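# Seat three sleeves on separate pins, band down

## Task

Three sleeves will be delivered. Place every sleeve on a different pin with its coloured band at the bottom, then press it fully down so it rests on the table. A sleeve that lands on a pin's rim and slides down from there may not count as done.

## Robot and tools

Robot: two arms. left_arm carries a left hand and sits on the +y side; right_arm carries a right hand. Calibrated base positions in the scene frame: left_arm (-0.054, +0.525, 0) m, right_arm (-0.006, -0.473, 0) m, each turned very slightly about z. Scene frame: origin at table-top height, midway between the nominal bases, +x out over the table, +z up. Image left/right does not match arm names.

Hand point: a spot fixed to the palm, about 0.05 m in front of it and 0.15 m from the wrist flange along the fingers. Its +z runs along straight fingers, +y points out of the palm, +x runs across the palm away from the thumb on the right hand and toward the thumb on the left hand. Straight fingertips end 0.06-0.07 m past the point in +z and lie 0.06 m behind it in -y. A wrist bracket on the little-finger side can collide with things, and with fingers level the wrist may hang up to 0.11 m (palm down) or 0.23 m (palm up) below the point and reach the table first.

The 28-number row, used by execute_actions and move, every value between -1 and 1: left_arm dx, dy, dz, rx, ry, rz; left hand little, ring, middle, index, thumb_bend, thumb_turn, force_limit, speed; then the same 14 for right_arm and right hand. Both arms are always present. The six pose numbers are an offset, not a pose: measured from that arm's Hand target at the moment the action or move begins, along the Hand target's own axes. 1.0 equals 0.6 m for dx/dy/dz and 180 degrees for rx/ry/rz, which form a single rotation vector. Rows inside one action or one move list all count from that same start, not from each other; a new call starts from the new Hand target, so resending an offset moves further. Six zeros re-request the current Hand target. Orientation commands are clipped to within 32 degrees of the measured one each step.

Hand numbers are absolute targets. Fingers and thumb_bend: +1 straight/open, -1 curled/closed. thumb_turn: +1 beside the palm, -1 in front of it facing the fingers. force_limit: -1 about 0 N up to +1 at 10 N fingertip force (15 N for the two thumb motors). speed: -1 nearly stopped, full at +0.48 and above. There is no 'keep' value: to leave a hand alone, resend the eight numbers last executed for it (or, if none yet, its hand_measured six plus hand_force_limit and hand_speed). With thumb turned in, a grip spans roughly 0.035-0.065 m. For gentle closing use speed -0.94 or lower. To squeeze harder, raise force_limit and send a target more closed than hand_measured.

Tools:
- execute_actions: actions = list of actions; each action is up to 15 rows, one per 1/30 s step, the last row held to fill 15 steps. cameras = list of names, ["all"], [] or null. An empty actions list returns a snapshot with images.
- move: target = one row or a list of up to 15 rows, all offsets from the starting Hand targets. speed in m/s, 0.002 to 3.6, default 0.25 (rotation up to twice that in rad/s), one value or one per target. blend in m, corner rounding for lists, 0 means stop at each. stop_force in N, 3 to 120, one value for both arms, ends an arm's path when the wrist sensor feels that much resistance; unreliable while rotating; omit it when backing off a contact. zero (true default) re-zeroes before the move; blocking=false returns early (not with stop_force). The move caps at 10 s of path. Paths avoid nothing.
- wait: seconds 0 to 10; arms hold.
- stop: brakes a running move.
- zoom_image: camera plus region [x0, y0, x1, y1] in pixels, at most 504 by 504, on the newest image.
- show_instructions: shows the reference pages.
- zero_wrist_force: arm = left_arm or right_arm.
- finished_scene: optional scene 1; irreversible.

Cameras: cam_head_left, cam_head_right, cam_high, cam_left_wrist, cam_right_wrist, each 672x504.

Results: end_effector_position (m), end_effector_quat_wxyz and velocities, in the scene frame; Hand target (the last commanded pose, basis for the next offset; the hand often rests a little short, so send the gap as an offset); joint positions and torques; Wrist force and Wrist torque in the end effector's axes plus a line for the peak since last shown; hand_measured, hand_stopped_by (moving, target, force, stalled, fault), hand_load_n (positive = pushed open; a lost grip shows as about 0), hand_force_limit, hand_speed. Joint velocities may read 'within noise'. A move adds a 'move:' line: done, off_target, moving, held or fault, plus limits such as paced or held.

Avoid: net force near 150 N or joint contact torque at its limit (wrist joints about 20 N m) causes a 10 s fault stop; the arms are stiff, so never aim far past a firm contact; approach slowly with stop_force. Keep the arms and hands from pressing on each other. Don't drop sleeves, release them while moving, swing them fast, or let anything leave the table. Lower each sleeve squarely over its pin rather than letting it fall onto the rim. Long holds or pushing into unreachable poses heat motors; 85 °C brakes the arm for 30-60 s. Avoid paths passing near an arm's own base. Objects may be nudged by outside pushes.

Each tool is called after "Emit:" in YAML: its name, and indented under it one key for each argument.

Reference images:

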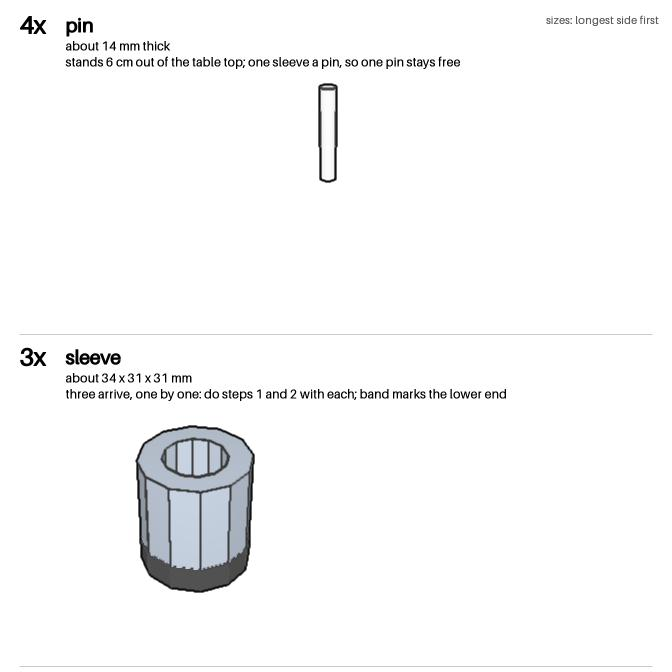

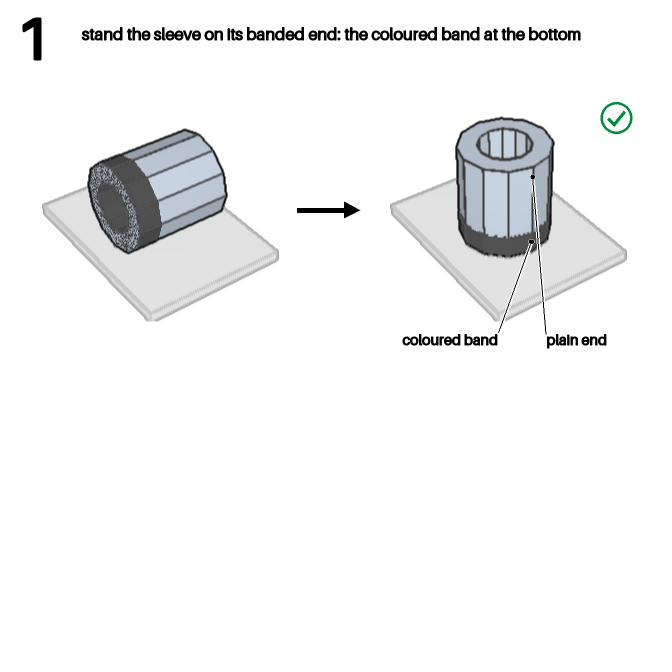

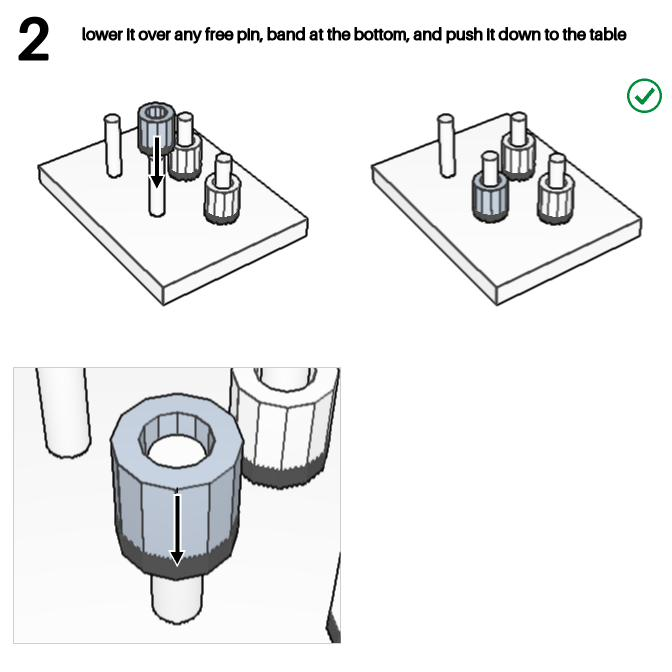

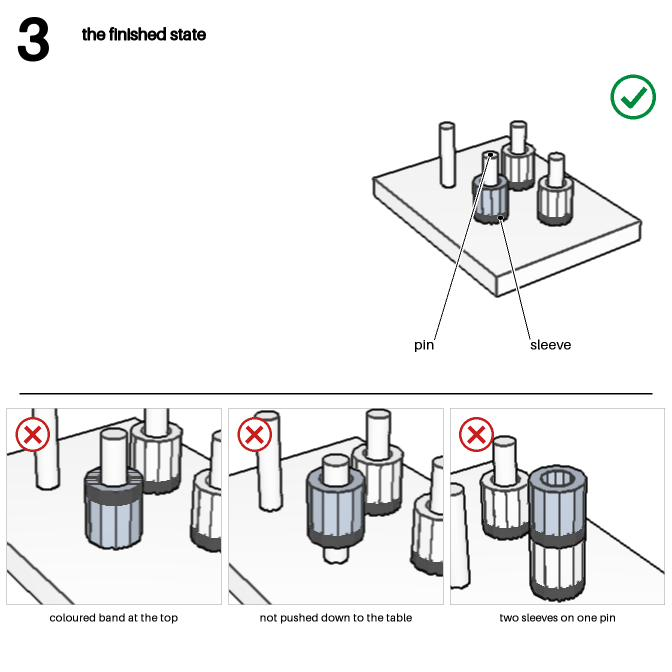

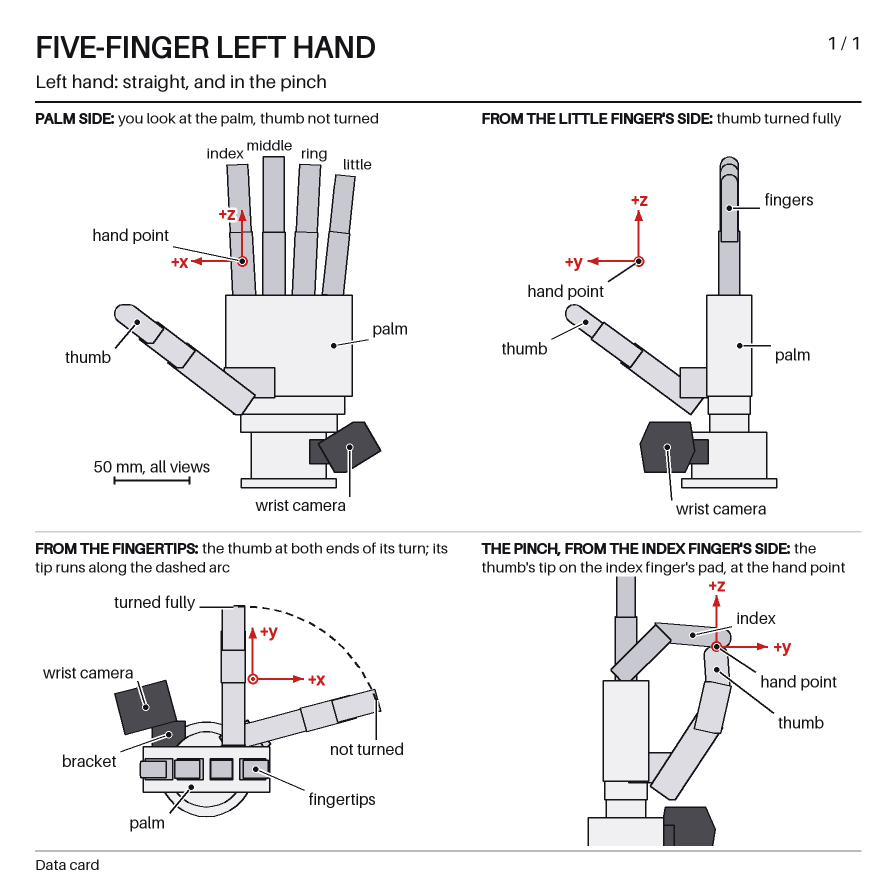

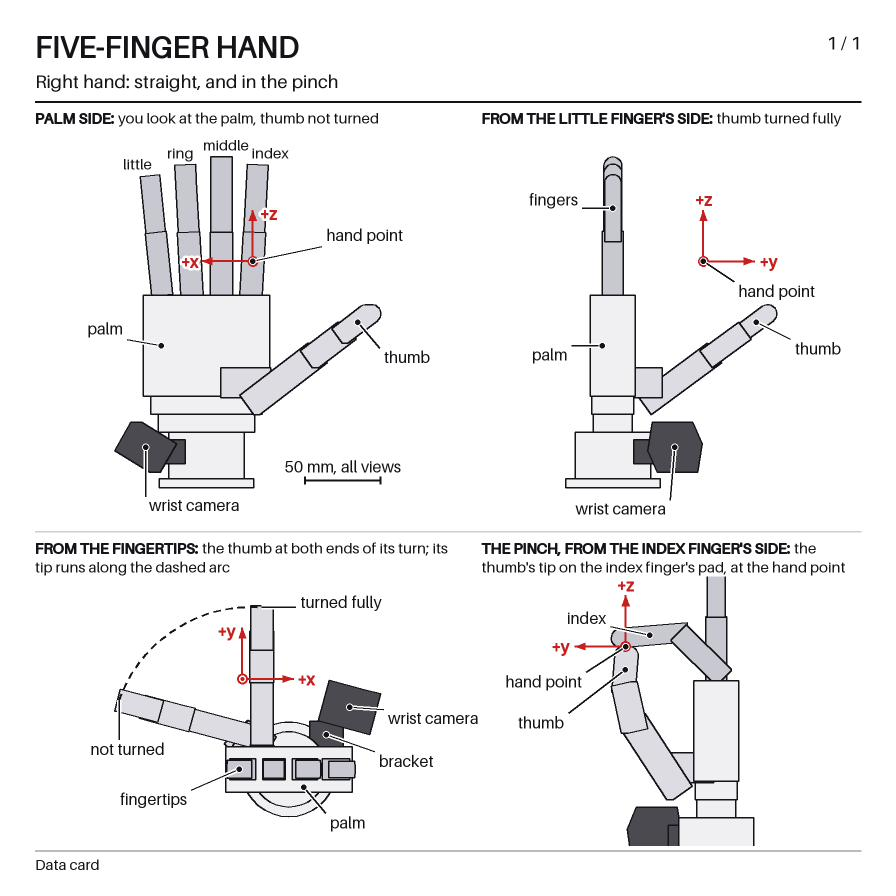

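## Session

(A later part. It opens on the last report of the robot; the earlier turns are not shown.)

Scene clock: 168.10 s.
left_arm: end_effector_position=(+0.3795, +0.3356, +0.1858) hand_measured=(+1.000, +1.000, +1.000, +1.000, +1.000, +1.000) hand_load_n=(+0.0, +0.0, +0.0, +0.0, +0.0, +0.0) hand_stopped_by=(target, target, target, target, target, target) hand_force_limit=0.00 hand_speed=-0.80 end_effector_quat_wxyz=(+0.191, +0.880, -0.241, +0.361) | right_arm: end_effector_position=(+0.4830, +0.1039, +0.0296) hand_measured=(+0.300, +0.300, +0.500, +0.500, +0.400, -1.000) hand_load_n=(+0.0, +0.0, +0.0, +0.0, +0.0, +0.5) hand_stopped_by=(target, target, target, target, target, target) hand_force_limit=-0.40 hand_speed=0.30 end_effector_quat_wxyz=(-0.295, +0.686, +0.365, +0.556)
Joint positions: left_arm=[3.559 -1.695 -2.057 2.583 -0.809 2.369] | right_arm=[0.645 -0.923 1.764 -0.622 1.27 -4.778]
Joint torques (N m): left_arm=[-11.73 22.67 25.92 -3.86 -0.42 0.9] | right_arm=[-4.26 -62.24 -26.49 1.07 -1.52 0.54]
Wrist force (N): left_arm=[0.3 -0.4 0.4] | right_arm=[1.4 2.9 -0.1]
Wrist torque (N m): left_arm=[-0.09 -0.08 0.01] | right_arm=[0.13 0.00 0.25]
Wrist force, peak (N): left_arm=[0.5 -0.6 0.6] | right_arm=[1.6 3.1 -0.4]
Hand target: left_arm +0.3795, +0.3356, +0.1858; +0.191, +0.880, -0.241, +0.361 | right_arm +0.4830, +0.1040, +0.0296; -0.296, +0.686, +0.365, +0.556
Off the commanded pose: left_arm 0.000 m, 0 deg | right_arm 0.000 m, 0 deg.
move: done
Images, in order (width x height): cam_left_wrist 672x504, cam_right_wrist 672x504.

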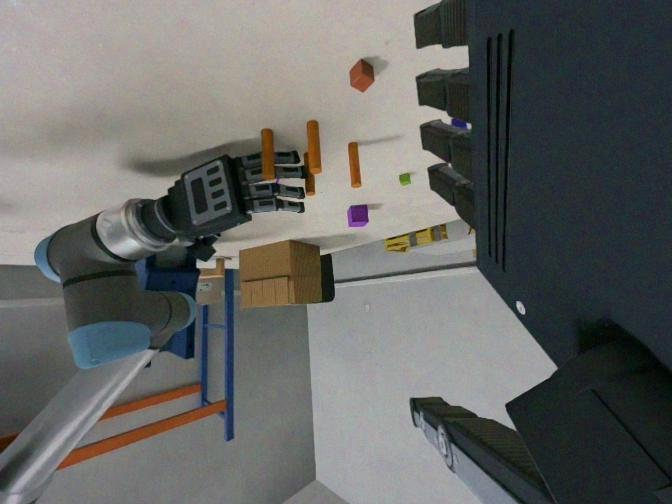

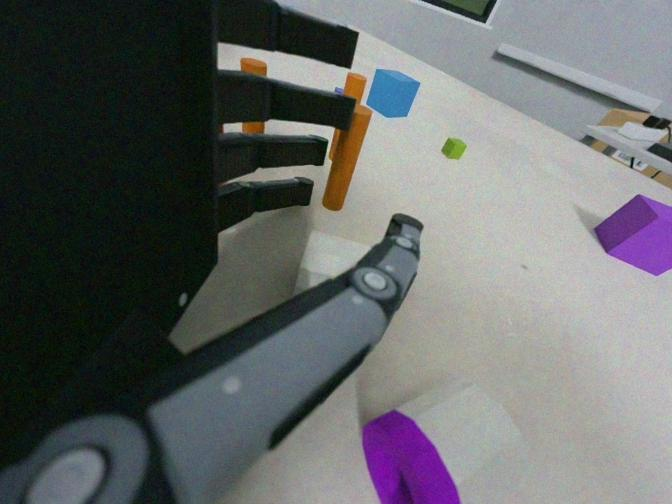

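Emit:
move:
  target: [0,0,0,0,0,0,1,1,1,1,1,1,0,-0.8,-0.008,0,0.0017,0,0.0389,0,0.3,0.3,0.5,0.5,0.4,-1,-0.4,0.3]
  speed: 0.1

Emit:
move:
  target: [0,0,0,0,0,0,1,1,1,1,1,1,0,-0.8,-0.0199,0,0.0017,0,0,0,0.3,0.3,0.5,0.5,0.4,-1,-0.4,0.3]
  speed: 0.02
  stop_force: 4
  cameras: ["cam_right_wrist", "cam_left_wrist"]

Scene clock: 204.00 s.
left_arm: end_effector_position=(+0.3795, +0.3356, +0.1858) hand_measured=(+1.000, +1.000, +1.000, +1.000, +1.000, +1.000) hand_load_n=(+0.0, +0.0, +0.0, +0.0, +0.0, +0.0) hand_stopped_by=(target, target, target, target, target, target) hand_force_limit=0.00 hand_speed=-0.80 end_effector_quat_wxyz=(+0.191, +0.880, -0.241, +0.361) | right_arm: end_effector_position=(+0.4829, +0.1039, +0.0245) hand_measured=(+0.300, +0.300, +0.500, +0.500, +0.400, -1.000) hand_load_n=(+0.0, +0.0, +0.0, +0.0, +0.0, -6.0) hand_stopped_by=(target, target, target, target, target, target) hand_force_limit=-0.40 hand_speed=0.30 end_effector_quat_wxyz=(-0.317, +0.651, +0.346, +0.596)
Joint positions: left_arm=[3.559 -1.695 -2.057 2.583 -0.809 2.369] | right_arm=[0.64 -0.894 1.836 -0.851 1.259 -4.741]
Joint torques (N m): left_arm=[-10.61 23.77 24.47 -5.58 0.28 0.9] | right_arm=[-0.85 -56.16 -22.4 -2.14 1.62 -1.06]
Wrist force (N): left_arm=[0.4 -0.4 0.5] | right_arm=[8.3 2.2 -0.6]
Wrist torque (N m): left_arm=[-0.10 -0.10 0.01] | right_arm=[-0.01 -0.07 0.16]
Wrist force, peak (N): left_arm=[0.5 -0.6 0.8] | right_arm=[10.6 2.2 -1.2]
Hand target: left_arm +0.3795, +0.3356, +0.1858; +0.191, +0.880, -0.241, +0.361 | right_arm +0.4830, +0.1040, +0.0247; -0.317, +0.651, +0.346, +0.597
Off the commanded pose: left_arm 0.000 m, 0 deg | right_arm 0.000 m, 0 deg.
move: done

Scene clock: 204.90 s.
left_arm: end_effector_position=(+0.3795, +0.3356, +0.1858) hand_measured=(+1.000, +1.000, +1.000, +1.000, +1.000, +1.000) hand_load_n=(+0.0, +0.0, +0.0, +0.0, +0.0, +0.0) hand_stopped_by=(target, target, target, target, target, target) hand_force_limit=0.00 hand_speed=-0.80 end_effector_quat_wxyz=(+0.191, +0.880, -0.241, +0.361) | right_arm: end_effector_position=(+0.4831, +0.1040, +0.0225) hand_measured=(+0.300, +0.300, +0.500, +0.500, +0.400, -1.000) hand_load_n=(+0.5, +0.0, +0.0, +0.0, +0.0, -8.5) hand_stopped_by=(target, target, target, target, target, target) hand_force_limit=-0.40 hand_speed=0.30 end_effector_quat_wxyz=(-0.317, +0.651, +0.346, +0.597)
Joint positions: left_arm=[3.559 -1.695 -2.057 2.583 -0.809 2.369] | right_arm=[0.64 -0.889 1.836 -0.856 1.26 -4.741]
Joint torques (N m): left_arm=[-11.02 23.48 24.8 -5.6 0.28 0.92] | right_arm=[1 -50.24 -11.68 -1.73 1.49 0.49]
Wrist force (N): left_arm=[0.4 -0.4 0.5] | right_arm=[10.6 1.8 -1.4]
Wrist torque (N m): left_arm=[-0.10 -0.09 0.00] | right_arm=[-0.02 -0.09 0.17]
Wrist force, peak (N): left_arm=[0.6 -0.5 0.8] | right_arm=[15.3 1.9 -2.3]
Hand target: left_arm +0.3795, +0.3356, +0.1858; +0.191, +0.880, -0.241, +0.361 | right_arm +0.4831, +0.1040, +0.0225; -0.317, +0.651, +0.346, +0.597 (not the last commanded pose)
Off the commanded pose: left_arm 0.000 m, 0 deg | right_arm 0.010 m, 0 deg.
move: contact (right_arm)
Images, in order (width x height): cam_left_wrist 672x504, cam_right_wrist 672x504.

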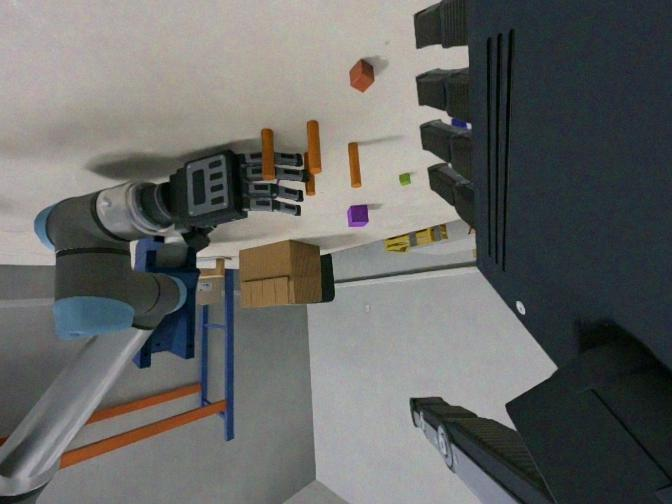

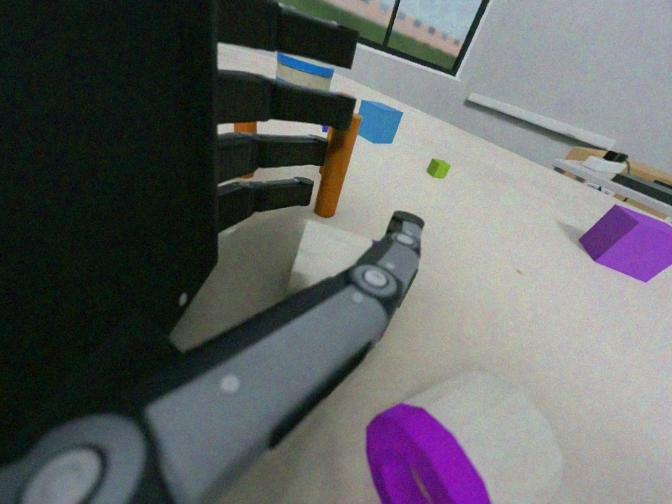

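Emit:
move:
  target: [0,0,0,0,0,0,1,1,1,1,1,1,0,-0.8,0.0183,0,-0.0217,0,0,0,0.3,0.3,0.5,0.5,0.4,-1,-0.4,0.3]
  speed: 0.1

Emit:
move:
  target: [0,0,0,0,0,0,1,1,1,1,1,1,0,-0.8,-0.0373,0,0.0033,0,0,0,0.3,0.3,0.5,0.5,0.4,-1,-0.4,0.3]
  speed: 0.02
  stop_force: 4
  cameras: ["cam_right_wrist", "cam_left_wrist"]

Scene clock: 209.70 s.
left_arm: end_effector_position=(+0.3795, +0.3356, +0.1858) hand_measured=(+1.000, +1.000, +1.000, +1.000, +1.000, +1.000) hand_load_n=(+0.0, +0.0, +0.0, +0.0, +0.0, +0.0) hand_stopped_by=(target, target, target, target, target, target) hand_force_limit=0.00 hand_speed=-0.80 end_effector_quat_wxyz=(+0.191, +0.880, -0.241, +0.361) | right_arm: end_effector_position=(+0.4763, +0.0939, +0.0346) hand_measured=(+0.300, +0.300, +0.500, +0.500, +0.400, -1.000) hand_load_n=(+0.0, +0.0, +0.5, +0.0, +0.0, +0.0) hand_stopped_by=(target, target, target, target, target, target) hand_force_limit=-0.40 hand_speed=0.30 end_effector_quat_wxyz=(-0.317, +0.651, +0.346, +0.597) end_effector_velocity=(+0.001, +0.002, +0.000) end_effector_angular_velocity=(+0.001, +0.000, +0.001)
Joint positions: left_arm=[3.559 -1.695 -2.057 2.583 -0.809 2.369] | right_arm=[0.632 -0.931 1.873 -0.851 1.252 -4.741]
Joint velocities: left_arm=[within noise] | right_arm=[0.001 0.004 -0.006 0.001 0 0]
Joint torques (N m): left_arm=[-10.05 23.62 24.47 -5.46 0.53 0.83] | right_arm=[4.33 -36.68 -24.58 -1.24 -0.19 -0.86]
Wrist force (N): left_arm=[0.3 -0.3 0.7] | right_arm=[1.5 2.6 0.5]
Wrist torque (N m): left_arm=[-0.09 -0.08 0.00] | right_arm=[0.01 0.01 0.30]
Wrist force, peak (N): left_arm=[0.4 -0.4 0.7] | right_arm=[11.3 2.1 -1.1]
Hand target: left_arm +0.3795, +0.3356, +0.1858; +0.191, +0.880, -0.241, +0.361 | right_arm +0.4764, +0.0940, +0.0346; -0.317, +0.651, +0.346, +0.597
Off the commanded pose: left_arm 0.000 m, 0 deg | right_arm 0.000 m, 0 deg.
move: done

Scene clock: 211.37 s.
left_arm: end_effector_position=(+0.3795, +0.3356, +0.1858) hand_measured=(+1.000, +1.000, +1.000, +1.000, +1.000, +1.000) hand_load_n=(+0.0, +0.0, +0.0, +0.0, +0.0, +0.0) hand_stopped_by=(target, target, target, target, target, target) hand_force_limit=0.00 hand_speed=-0.80 end_effector_quat_wxyz=(+0.191, +0.880, -0.241, +0.361) | right_arm: end_effector_position=(+0.4763, +0.0940, +0.0178) hand_measured=(+0.300, +0.300, +0.500, +0.500, +0.400, -1.000) hand_load_n=(+0.0, +0.0, +0.0, -1.0, +0.0, +0.0) hand_stopped_by=(target, target, target, target, target, target) hand_force_limit=-0.40 hand_speed=0.30 end_effector_quat_wxyz=(-0.317, +0.651, +0.346, +0.597)
Joint positions: left_arm=[3.559 -1.695 -2.057 2.583 -0.809 2.369] | right_arm=[0.632 -0.897 1.875 -0.886 1.252 -4.741]
Joint torques (N m): left_arm=[-10.2 24.18 24.44 -5.65 0.59 0.83] | right_arm=[2.22 -57.75 -8.65 -2.29 1.62 -0.18]
Wrist force (N): left_arm=[0.4 -0.6 0.6] | right_arm=[4.9 3.8 1.7]
Wrist torque (N m): left_arm=[-0.12 -0.09 0.02] | right_arm=[-0.04 0.21 0.40]
Wrist force, peak (N): left_arm=[0.5 -0.4 0.7] | right_arm=[9.2 1.4 -3.0]
Hand target: left_arm +0.3795, +0.3356, +0.1858; +0.191, +0.880, -0.241, +0.361 | right_arm +0.4764, +0.0940, +0.0178; -0.317, +0.651, +0.346, +0.597 (not the last commanded pose)
Off the commanded pose: left_arm 0.000 m, 0 deg | right_arm 0.006 m, 0 deg.
move: contact (right_arm)
Images, in order (width x height): cam_left_wrist 672x504, cam_right_wrist 672x504.

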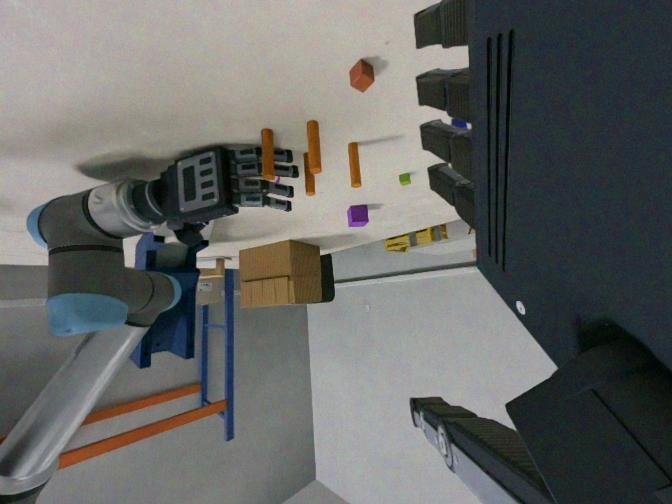

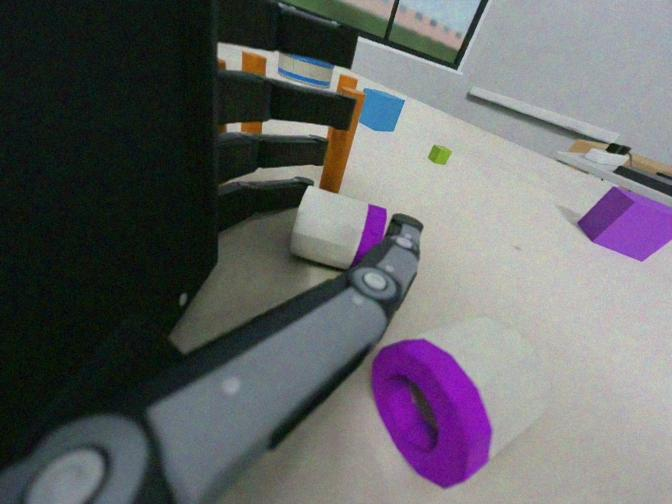

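Emit:
zoom_image:
  camera: "cam_right_wrist"
  region: [220, 120, 460, 360]

Emit:
zoom_image:
  camera: "cam_left_wrist"
  region: [200, 100, 340, 220]

Scaled by 2.100 from the camera's 672x504 image, which has a finer 960x720 frame.

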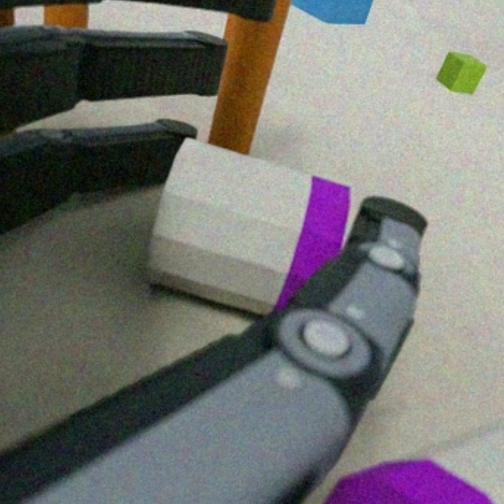

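Scaled by 3.600 from the camera's 672x504 image, which has a finer 960x720 frame.

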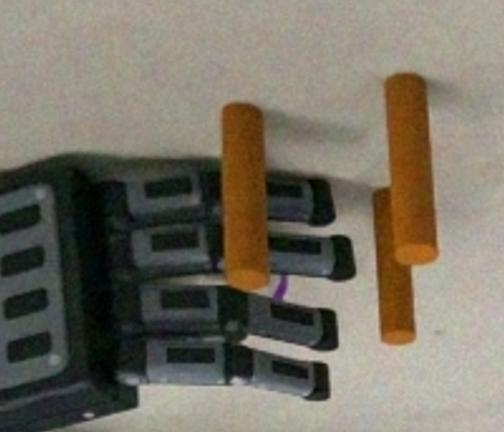

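Emit:
move:
  target: [0,0,0,0,0,0,1,1,1,1,1,1,0,-0.8,0.0017,-0.01,0,0,0,0,0.3,0.3,0.5,0.4,0.1,-1,-0.6,-0.6]
  speed: 0.03

Emit:
execute_actions:
  actions:
    - [[0,0,0,0,0,0,1,1,1,1,1,1,0,-0.8,0,0,0,0,0,0,0.3,0.3,0.5,-0.2,0.1,-1,-0.5,-0.85]]
    - [[0,0,0,0,0,0,1,1,1,1,1,1,0,-0.8,0,0,0,0,0,0,0.3,0.3,0.5,-0.2,0.1,-1,-0.5,-0.85]]
    - [[0,0,0,0,0,0,1,1,1,1,1,1,0,-0.8,0,0,0,0,0,0,0.3,0.3,0.5,-0.2,0.1,-1,-0.5,-0.85]]
  cameras: ["cam_right_wrist", "cam_left_wrist"]

Emit:
zoom_image:
  camera: "cam_right_wrist"
  region: [220, 120, 460, 360]

Scene clock: 226.90 s.
left_arm: end_effector_position=(+0.3795, +0.3356, +0.1858) hand_measured=(+1.000, +1.000, +1.000, +1.000, +1.000, +1.000) hand_load_n=(+0.0, +0.0, +0.0, +0.0, +0.0, +0.0) hand_stopped_by=(target, target, target, target, target, target) hand_force_limit=0.00 hand_speed=-0.80 end_effector_quat_wxyz=(+0.191, +0.880, -0.241, +0.361) | right_arm: end_effector_position=(+0.4714, +0.0975, +0.0189) hand_measured=(+0.300, +0.300, +0.500, +0.400, +0.100, -1.000) hand_load_n=(+0.0, +0.0, +0.0, +0.0, +0.0, +0.0) hand_stopped_by=(target, target, target, target, target, target) hand_force_limit=-0.60 hand_speed=-0.60 end_effector_quat_wxyz=(-0.317, +0.651, +0.346, +0.597)
Joint positions: left_arm=[3.559 -1.695 -2.057 2.583 -0.809 2.369] | right_arm=[0.644 -0.9 1.875 -0.885 1.264 -4.74]
Joint torques (N m): left_arm=[-9.92 24.27 23.71 -5.53 0.91 0.89] | right_arm=[-7.53 -55.52 -6.01 0.11 -1.59 1.41]
Wrist force (N): left_arm=[0.2 -0.3 0.6] | right_arm=[1.4 2.9 0.7]
Wrist torque (N m): left_arm=[-0.09 -0.07 0.00] | right_arm=[0.05 0.01 0.26]
Wrist force, peak (N): left_arm=[0.4 -0.5 0.7] | right_arm=[5.0 4.1 1.6]
Hand target: left_arm +0.3795, +0.3356, +0.1858; +0.191, +0.880, -0.241, +0.361 | right_arm +0.4714, +0.0975, +0.0188; -0.317, +0.651, +0.346, +0.597
Off the commanded pose: left_arm 0.000 m, 0 deg | right_arm 0.000 m, 0 deg.
move: done

Scene clock: 228.60 s.
left_arm: end_effector_position=(+0.3795, +0.3356, +0.1858) hand_measured=(+1.000, +1.000, +1.000, +1.000, +1.000, +1.000) hand_load_n=(+0.0, +0.0, +0.0, +0.0, +0.0, +0.0) hand_stopped_by=(target, target, target, target, target, target) hand_force_limit=0.00 hand_speed=-0.80 end_effector_quat_wxyz=(+0.191, +0.880, -0.241, +0.361) | right_arm: end_effector_position=(+0.4714, +0.0975, +0.0188) hand_measured=(+0.300, +0.300, +0.500, +0.278, +0.100, -1.000) hand_load_n=(+0.0, +0.0, +0.0, +4.0, +3.0, -0.5) hand_stopped_by=(target, target, target, force, target, target) hand_force_limit=-0.50 hand_speed=-0.85 end_effector_quat_wxyz=(-0.317, +0.651, +0.346, +0.597)
Joint positions: left_arm=[3.559 -1.695 -2.057 2.583 -0.809 2.369] | right_arm=[0.644 -0.9 1.875 -0.885 1.264 -4.74]
Joint torques (N m): left_arm=[-10.33 24.22 23.29 -5.67 0.94 0.94] | right_arm=[-7.51 -36.06 -8.16 -3.94 -1.46 -0.92]
Wrist force (N): left_arm=[0.3 -0.2 0.5] | right_arm=[1.1 2.8 0.5]
Wrist torque (N m): left_arm=[-0.07 -0.08 0.00] | right_arm=[0.04 0.03 0.25]
Wrist force, peak (N): left_arm=[0.3 -0.5 0.7] | right_arm=[1.4 3.1 0.5]
Hand target: left_arm +0.3795, +0.3356, +0.1858; +0.191, +0.880, -0.241, +0.361 | right_arm +0.4714, +0.0975, +0.0188; -0.317, +0.651, +0.346, +0.597
Off the commanded pose: left_arm 0.000 m, 0 deg | right_arm 0.000 m, 0 deg.
Images, in order (width x height): cam_left_wrist 672x504, cam_right_wrist 672x504.

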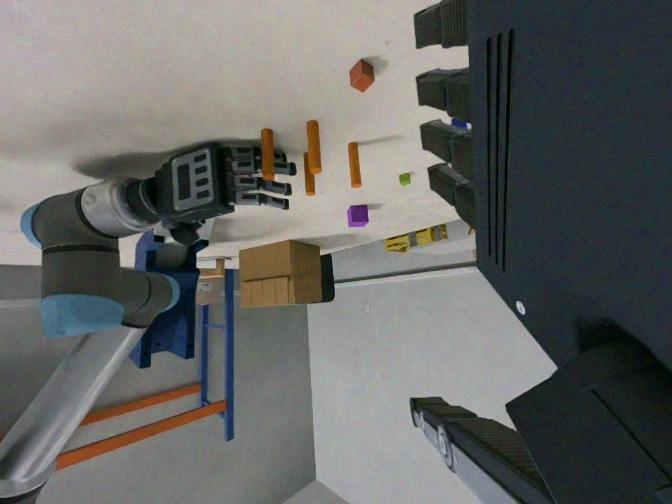

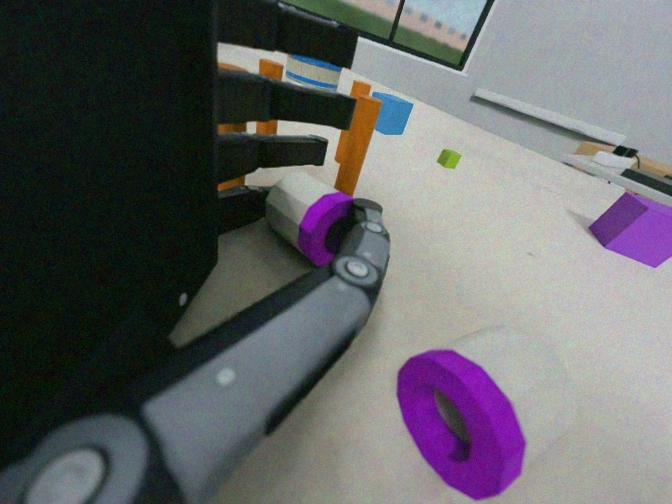

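Scaled by 2.100 from the camera's 672x504 image, which has a finer 960x720 frame.

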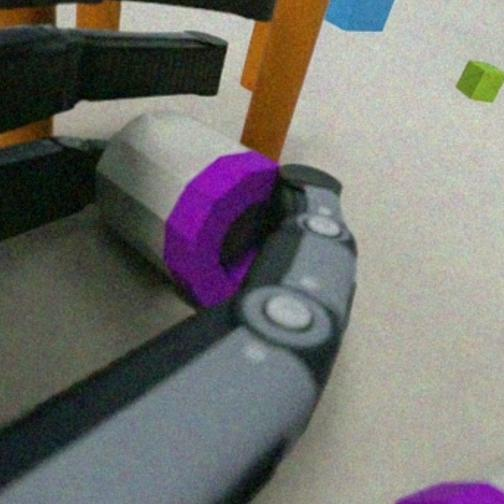

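Emit:
execute_actions:
  actions:
    - [[0,0,0,0,0,0,1,1,1,1,1,1,0,-0.8,0,0,0,0,0,0,0.3,0.3,0.5,0.5,0.1,-1,-0.5,-0.5]]
  cameras: ["cam_right_wrist"]

Emit:
zoom_image:
  camera: "cam_right_wrist"
  region: [220, 120, 460, 360]

Scene clock: 239.67 s.
left_arm: end_effector_position=(+0.3795, +0.3356, +0.1858) hand_measured=(+1.000, +1.000, +1.000, +1.000, +1.000, +1.000) hand_load_n=(+0.0, +0.0, +0.0, +0.0, +0.0, +0.0) hand_stopped_by=(target, target, target, target, target, target) hand_force_limit=0.00 hand_speed=-0.80 end_effector_quat_wxyz=(+0.191, +0.880, -0.241, +0.361) | right_arm: end_effector_position=(+0.4714, +0.0975, +0.0188) hand_measured=(+0.300, +0.300, +0.500, +0.500, +0.100, -1.000) hand_load_n=(+0.0, +0.0, +0.0, +0.5, +0.0, +0.0) hand_stopped_by=(target, target, target, target, target, target) hand_force_limit=-0.50 hand_speed=-0.50 end_effector_quat_wxyz=(-0.317, +0.651, +0.346, +0.597)
Joint positions: left_arm=[3.559 -1.695 -2.057 2.583 -0.809 2.369] | right_arm=[0.644 -0.9 1.875 -0.885 1.264 -4.74]
Joint torques (N m): left_arm=[-10.09 24.68 22.9 -5.59 1.18 0.81] | right_arm=[-7.46 -36.23 -20.63 -3.93 -1.63 -0.77]
Wrist force (N): left_arm=[0.3 -0.4 0.3] | right_arm=[1.3 2.8 0.7]
Wrist torque (N m): left_arm=[-0.09 -0.09 0.01] | right_arm=[0.02 0.03 0.24]
Wrist force, peak (N): left_arm=[0.3 -0.5 0.9] | right_arm=[1.7 3.0 0.6]
Hand target: left_arm +0.3795, +0.3356, +0.1858; +0.191, +0.880, -0.241, +0.361 | right_arm +0.4714, +0.0975, +0.0188; -0.317, +0.651, +0.346, +0.597
Off the commanded pose: left_arm 0.000 m, 0 deg | right_arm 0.000 m, 0 deg.
Images, in order (width x height): cam_right_wrist 672x504.

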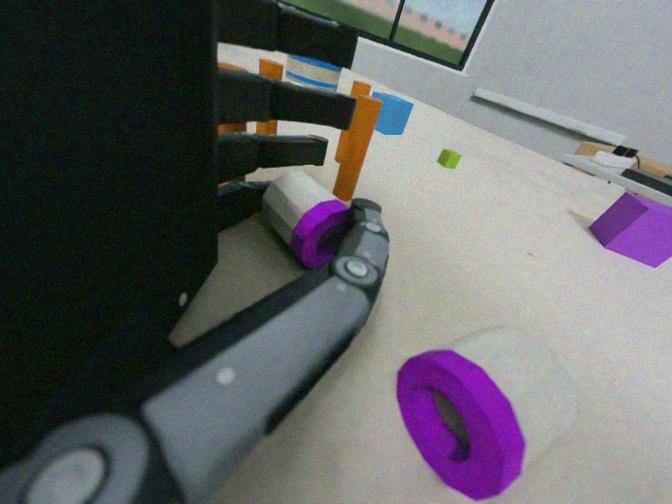

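Scaled by 2.100 from the camera's 672x504 image, which has a finer 960x720 frame.

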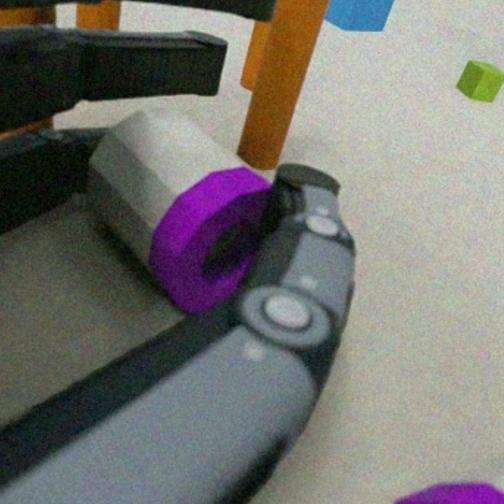

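Emit:
execute_actions:
  actions:
    - [[0,0,0,0,0,0,1,1,1,1,1,1,0,-0.8,0,0,0,0,0,0,0.3,0.3,0.5,-0.2,0.1,-1,-0.5,-0.8]]
    - [[0,0,0,0,0,0,1,1,1,1,1,1,0,-0.8,0,0,0,0,0,0,0.3,0.3,0.5,-0.2,0.1,-1,-0.5,-0.8]]

Emit:
move:
  target: [0,0,0,0,0,0,1,1,1,1,1,1,0,-0.8,-0.0097,0.0145,-0.1105,0.1937,0,-0.0169,0.3,0.3,0.5,-0.2,0.1,-1,-0.5,-0.8]
  speed: 0.06
  cameras: ["cam_right_wrist", "cam_left_wrist", "cam_high"]

Emit:
zoom_image:
  camera: "cam_right_wrist"
  region: [220, 120, 460, 360]

Scene clock: 258.80 s.
left_arm: end_effector_position=(+0.3795, +0.3356, +0.1858) hand_measured=(+1.000, +1.000, +1.000, +1.000, +1.000, +1.000) hand_load_n=(+0.0, +0.0, +0.0, +0.0, +0.0, +0.0) hand_stopped_by=(target, target, target, target, target, target) hand_force_limit=0.00 hand_speed=-0.80 end_effector_quat_wxyz=(+0.191, +0.880, -0.241, +0.361) | right_arm: end_effector_position=(+0.4714, +0.0975, +0.0188) hand_measured=(+0.300, +0.300, +0.500, +0.282, +0.102, -1.000) hand_load_n=(+0.0, +0.0, +0.5, +5.0, +3.5, -1.0) hand_stopped_by=(target, target, target, force, target, target) hand_force_limit=-0.50 hand_speed=-0.80 end_effector_quat_wxyz=(-0.317, +0.651, +0.346, +0.597)
Joint positions: left_arm=[3.559 -1.695 -2.057 2.583 -0.809 2.369] | right_arm=[0.644 -0.9 1.875 -0.885 1.264 -4.74]
Joint torques (N m): left_arm=[-9.24 25.18 22.47 -5.65 1.59 0.85] | right_arm=[-7.63 -35.7 -20.35 -3.49 -1.58 -0.64]
Wrist force (N): left_arm=[0.4 -0.3 0.5] | right_arm=[1.3 2.5 0.7]
Wrist torque (N m): left_arm=[-0.08 -0.11 0.01] | right_arm=[-0.01 0.01 0.25]
Wrist force, peak (N): left_arm=[0.5 -0.6 0.7] | right_arm=[1.4 3.0 0.7]
Hand target: left_arm +0.3795, +0.3356, +0.1858; +0.191, +0.880, -0.241, +0.361 | right_arm +0.4714, +0.0975, +0.0188; -0.317, +0.651, +0.346, +0.597
Off the commanded pose: left_arm 0.000 m, 0 deg | right_arm 0.000 m, 0 deg.

Scene clock: 261.93 s.
left_arm: end_effector_position=(+0.3795, +0.3356, +0.1858) hand_measured=(+1.000, +1.000, +1.000, +1.000, +1.000, +1.000) hand_load_n=(+0.0, +0.0, +0.0, +0.0, +0.0, +0.0) hand_stopped_by=(target, target, target, target, target, target) hand_force_limit=0.00 hand_speed=-0.80 end_effector_quat_wxyz=(+0.191, +0.880, -0.241, +0.361) | right_arm: end_effector_position=(+0.4565, +0.0664, +0.0200) hand_measured=(+0.300, +0.300, +0.500, +0.282, +0.102, -1.000) hand_load_n=(+0.0, +0.0, +0.0, +3.5, +2.5, -1.0) hand_stopped_by=(target, target, target, force, target, target) hand_force_limit=-0.50 hand_speed=-0.80 end_effector_quat_wxyz=(-0.407, +0.587, +0.445, +0.540)
Joint positions: left_arm=[3.559 -1.695 -2.057 2.583 -0.809 2.369] | right_arm=[0.439 -0.937 1.957 -0.894 0.744 -4.807]
Joint torques (N m): left_arm=[-9.17 24.84 22.88 -5.54 1.62 0.89] | right_arm=[-0.01 -44.57 -12.81 -1.16 -0.77 -0.01]
Wrist force (N): left_arm=[0.2 -0.3 0.6] | right_arm=[1.2 3.0 0.3]
Wrist torque (N m): left_arm=[-0.07 -0.07 0.00] | right_arm=[0.10 0.04 0.45]
Wrist force, peak (N): left_arm=[0.1 -0.6 0.8] | right_arm=[2.2 3.7 0.9]
Hand target: left_arm +0.3795, +0.3356, +0.1858; +0.191, +0.880, -0.241, +0.361 | right_arm +0.4565, +0.0664, +0.0200; -0.407, +0.587, +0.445, +0.540 (not the last commanded pose)
Off the commanded pose: left_arm 0.000 m, 0 deg | right_arm 0.033 m, 17 deg.
FORCE FAULT: contact force on the right arm reached its limit, and that arm stopped. The contact can be on any part of that arm, not only on its tool. That arm's remaining commands of this call were not run. That arm is still stopped at the end of this call. That arm stays stopped for about 10 more seconds. Until then a move that you send moves the other arm only, and its call returns only when the move has ended. Once the stop has ended, the next robot result says so. If the stop ends while you think or write, that arm runs what you send next, counted from a new Hand target: where the arm stands when the stop ends. While its stop runs, that arm, its gripper or tool too, takes no new command. Until it ends, the stop uses up actions while you think or wait. An arm that is not stopped still takes commands.
move: fault (right_arm)
Images, in order (width x height): cam_high 672x504, cam_left_wrist 672x504, cam_right_wrist 672x504.

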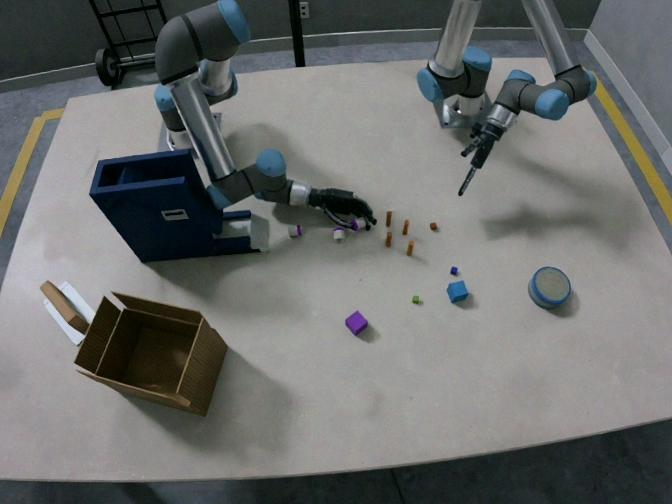

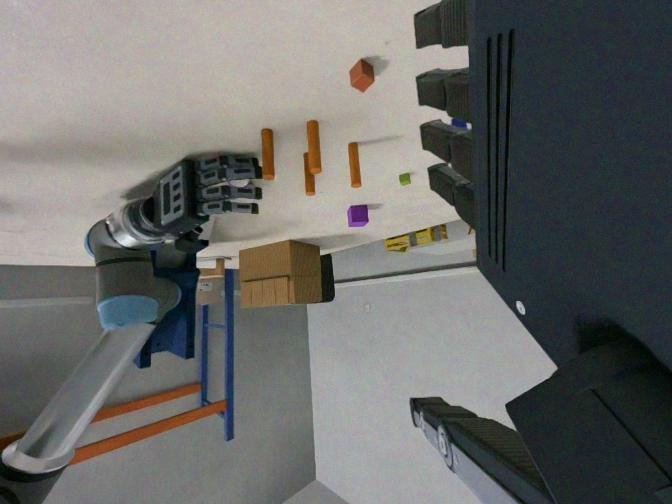

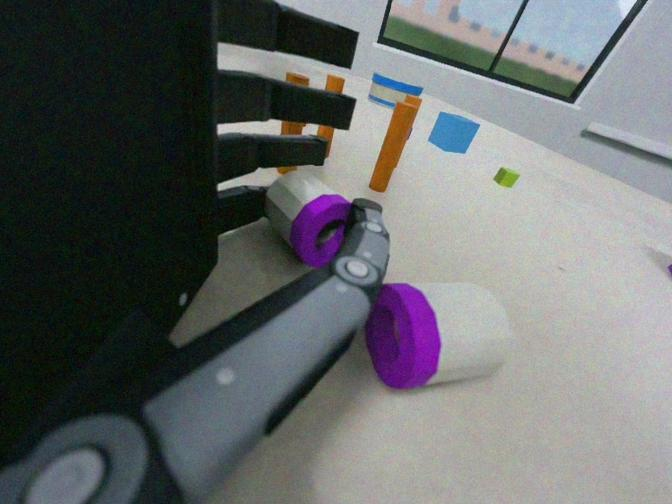

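Scaled by 2.100 from the camera's 672x504 image, which has a finer 960x720 frame.

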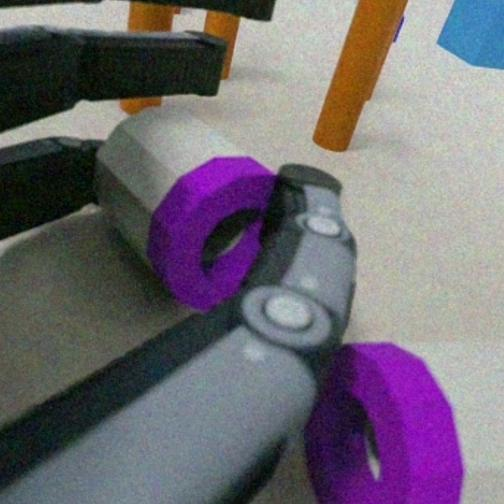

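Emit:
execute_actions:
  actions:
    - [[0,0,0,0,0,0,1,1,1,1,1,1,0,-0.8,0,0,0,0,0,0,0.3,0.3,0.5,0.55,0.1,-1,-0.5,-0.5]]
  cameras: ["cam_right_wrist"]

Scene clock: 290.33 s.
left_arm: end_effector_position=(+0.3795, +0.3356, +0.1858) hand_measured=(+1.000, +1.000, +1.000, +1.000, +1.000, +1.000) hand_load_n=(+0.0, +0.0, +0.0, +0.0, +0.0, +0.0) hand_stopped_by=(target, target, target, target, target, target) hand_force_limit=0.00 hand_speed=-0.80 end_effector_quat_wxyz=(+0.191, +0.880, -0.241, +0.361) | right_arm: end_effector_position=(+0.4565, +0.0664, +0.0200) hand_measured=(+0.300, +0.300, +0.500, +0.550, +0.100, -1.000) hand_load_n=(+0.0, +0.5, +0.0, +0.0, +0.0, +0.0) hand_stopped_by=(target, target, target, target, target, target) hand_force_limit=-0.50 hand_speed=-0.50 end_effector_quat_wxyz=(-0.407, +0.587, +0.445, +0.540)
Joint positions: left_arm=[3.559 -1.695 -2.057 2.583 -0.809 2.369] | right_arm=[0.439 -0.937 1.957 -0.894 0.744 -4.807]
Joint torques (N m): left_arm=[-9.38 25.65 21.65 -5.53 2.25 0.84] | right_arm=[0.03 -44.09 -12.72 -0.97 -0.09 0.12]
Wrist force (N): left_arm=[0.2 -0.3 0.6] | right_arm=[1.3 2.5 0.4]
Wrist torque (N m): left_arm=[-0.09 -0.07 0.00] | right_arm=[0.02 0.05 0.43]
Wrist force, peak (N): left_arm=[0.4 -0.7 0.7] | right_arm=[1.5 3.0 0.5]
Hand target: left_arm +0.3795, +0.3356, +0.1858; +0.191, +0.880, -0.241, +0.361 | right_arm +0.4565, +0.0664, +0.0200; -0.407, +0.587, +0.445, +0.540
Off the commanded pose: left_arm 0.000 m, 0 deg | right_arm 0.000 m, 0 deg.
FORCE FAULT, CONTINUED: the right arm's stop, for the force fault that an earlier result reported, is over. The rest of the stop counts as 19 of the actions that you can send in this scene. The stop ended before this call began, so that arm ran this call's commands, counted from a new Hand target: where the arm stood when the stop ended. During its stop the right arm's controller moved it back a little.
Images, in order (width x height): cam_right_wrist 672x504.

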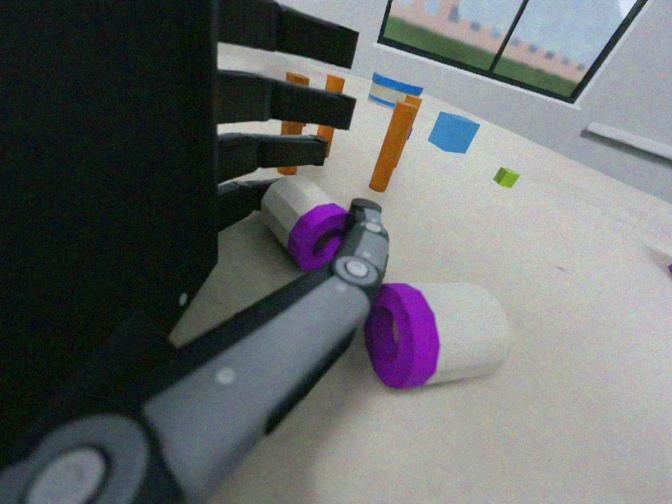

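Emit:
move:
  target:
    - [0,0,0,0,0,0,1,1,1,1,1,1,0,-0.8,0.083,0,-0.0071,0,0,0,0.3,0.3,0.5,0.55,0.1,-1,-0.5,-0.5]
    - [0,0,0,0,0,0,1,1,1,1,1,1,0,-0.8,0.0962,-0.2204,-0.0142,-0.404,-0.001,0.0345,0.3,0.3,0.5,0.55,0.3,-1,-0.5,-0.5]
  speed: 0.2
  blend: [0.01,0]
  cameras: ["cam_right_wrist", "cam_left_wrist", "cam_high"]

Scene clock: 303.33 s.
left_arm: end_effector_position=(+0.3795, +0.3356, +0.1858) hand_measured=(+1.000, +1.000, +1.000, +1.000, +1.000, +1.000) hand_load_n=(+0.0, +0.0, +0.0, +0.0, -0.5, +0.0) hand_stopped_by=(target, target, target, target, target, target) hand_force_limit=0.00 hand_speed=-0.80 end_effector_quat_wxyz=(+0.191, +0.880, -0.241, +0.361) | right_arm: end_effector_position=(+0.3282, +0.0990, +0.0780) hand_measured=(+0.300, +0.300, +0.500, +0.550, +0.300, -1.000) hand_load_n=(+0.0, +0.0, +0.0, +0.0, +0.0, +0.0) hand_stopped_by=(target, target, target, target, target, target) hand_force_limit=-0.50 hand_speed=-0.50 end_effector_quat_wxyz=(-0.006, +0.737, +0.009, +0.676)
Joint positions: left_arm=[3.559 -1.695 -2.057 2.583 -0.809 2.369] | right_arm=[1.196 -0.731 1.324 -0.36 2.762 -4.498]
Joint torques (N m): left_arm=[-8.1 25.92 21.02 -5.53 2.61 0.82] | right_arm=[-6.78 -72.4 -27.66 0.47 1.73 -1.07]
Wrist force (N): left_arm=[0.1 -0.2 0.6] | right_arm=[1.4 2.8 0.5]
Wrist torque (N m): left_arm=[-0.07 -0.05 -0.02] | right_arm=[0.05 0.01 0.24]
Wrist force, peak (N): left_arm=[0.3 -0.8 0.6] | right_arm=[3.7 3.4 0.2]
Hand target: left_arm +0.3795, +0.3356, +0.1858; +0.191, +0.880, -0.241, +0.361 | right_arm +0.3282, +0.0990, +0.0780; -0.006, +0.737, +0.009, +0.676
Off the commanded pose: left_arm 0.000 m, 0 deg | right_arm 0.000 m, 0 deg.
move: done
Images, in order (width x height): cam_high 672x504, cam_left_wrist 672x504, cam_right_wrist 672x504.

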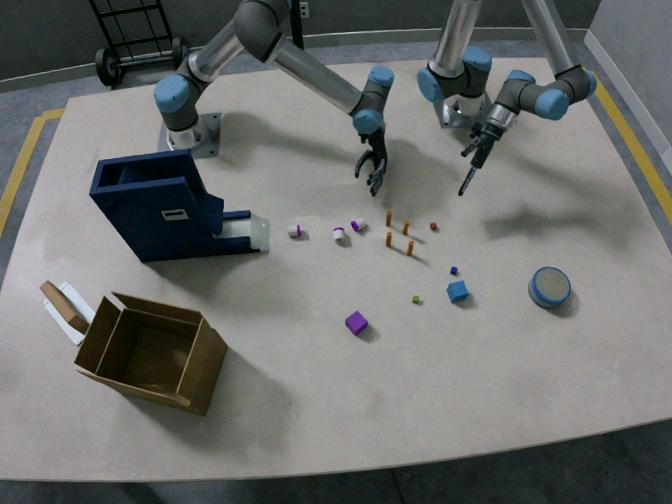

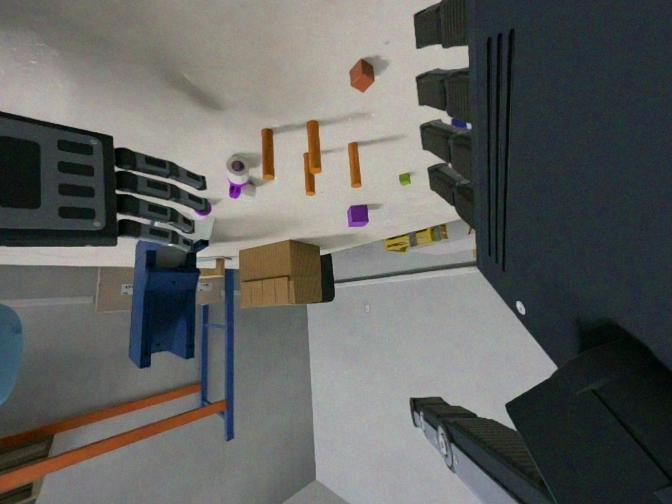

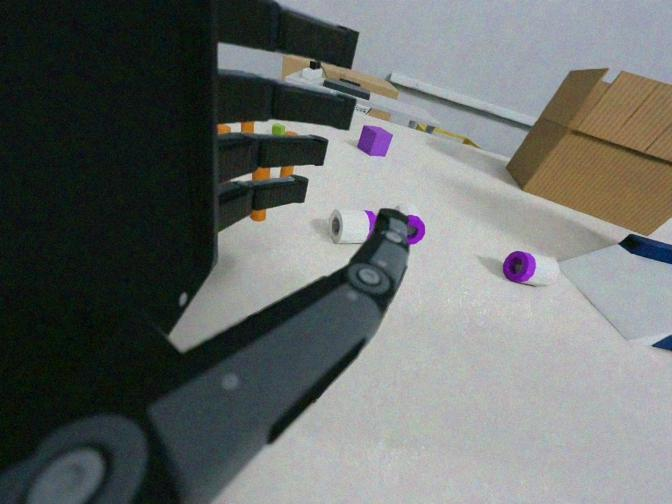

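Emit:
zoom_image:
  camera: "cam_right_wrist"
  region: [270, 150, 450, 290]

Emit:
zoom_image:
  camera: "cam_left_wrist"
  region: [180, 90, 380, 250]

Emit:
zoom_image:
  camera: "cam_high"
  region: [280, 190, 420, 270]

Scaled by 2.800 from the camera's 672x504 image, which has a finer 960x720 frame.

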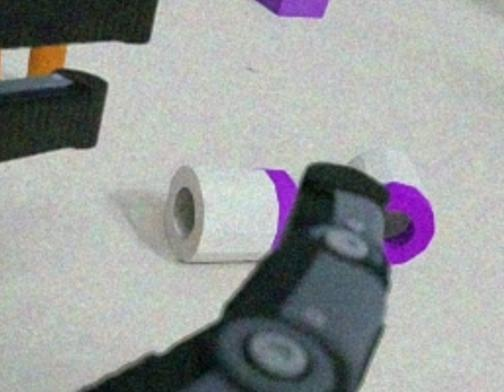

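Scaled by 2.520 from the camera's 672x504 image, which has a finer 960x720 frame.

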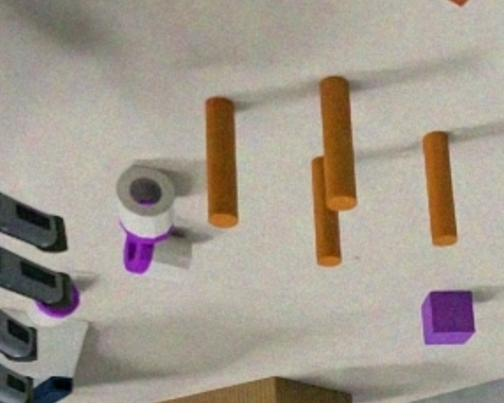

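Scaled by 3.600 from the camera's 672x504 image, which has a finer 960x720 frame.

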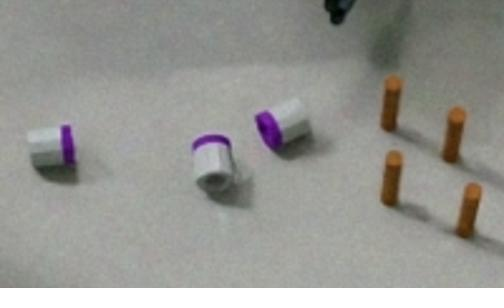

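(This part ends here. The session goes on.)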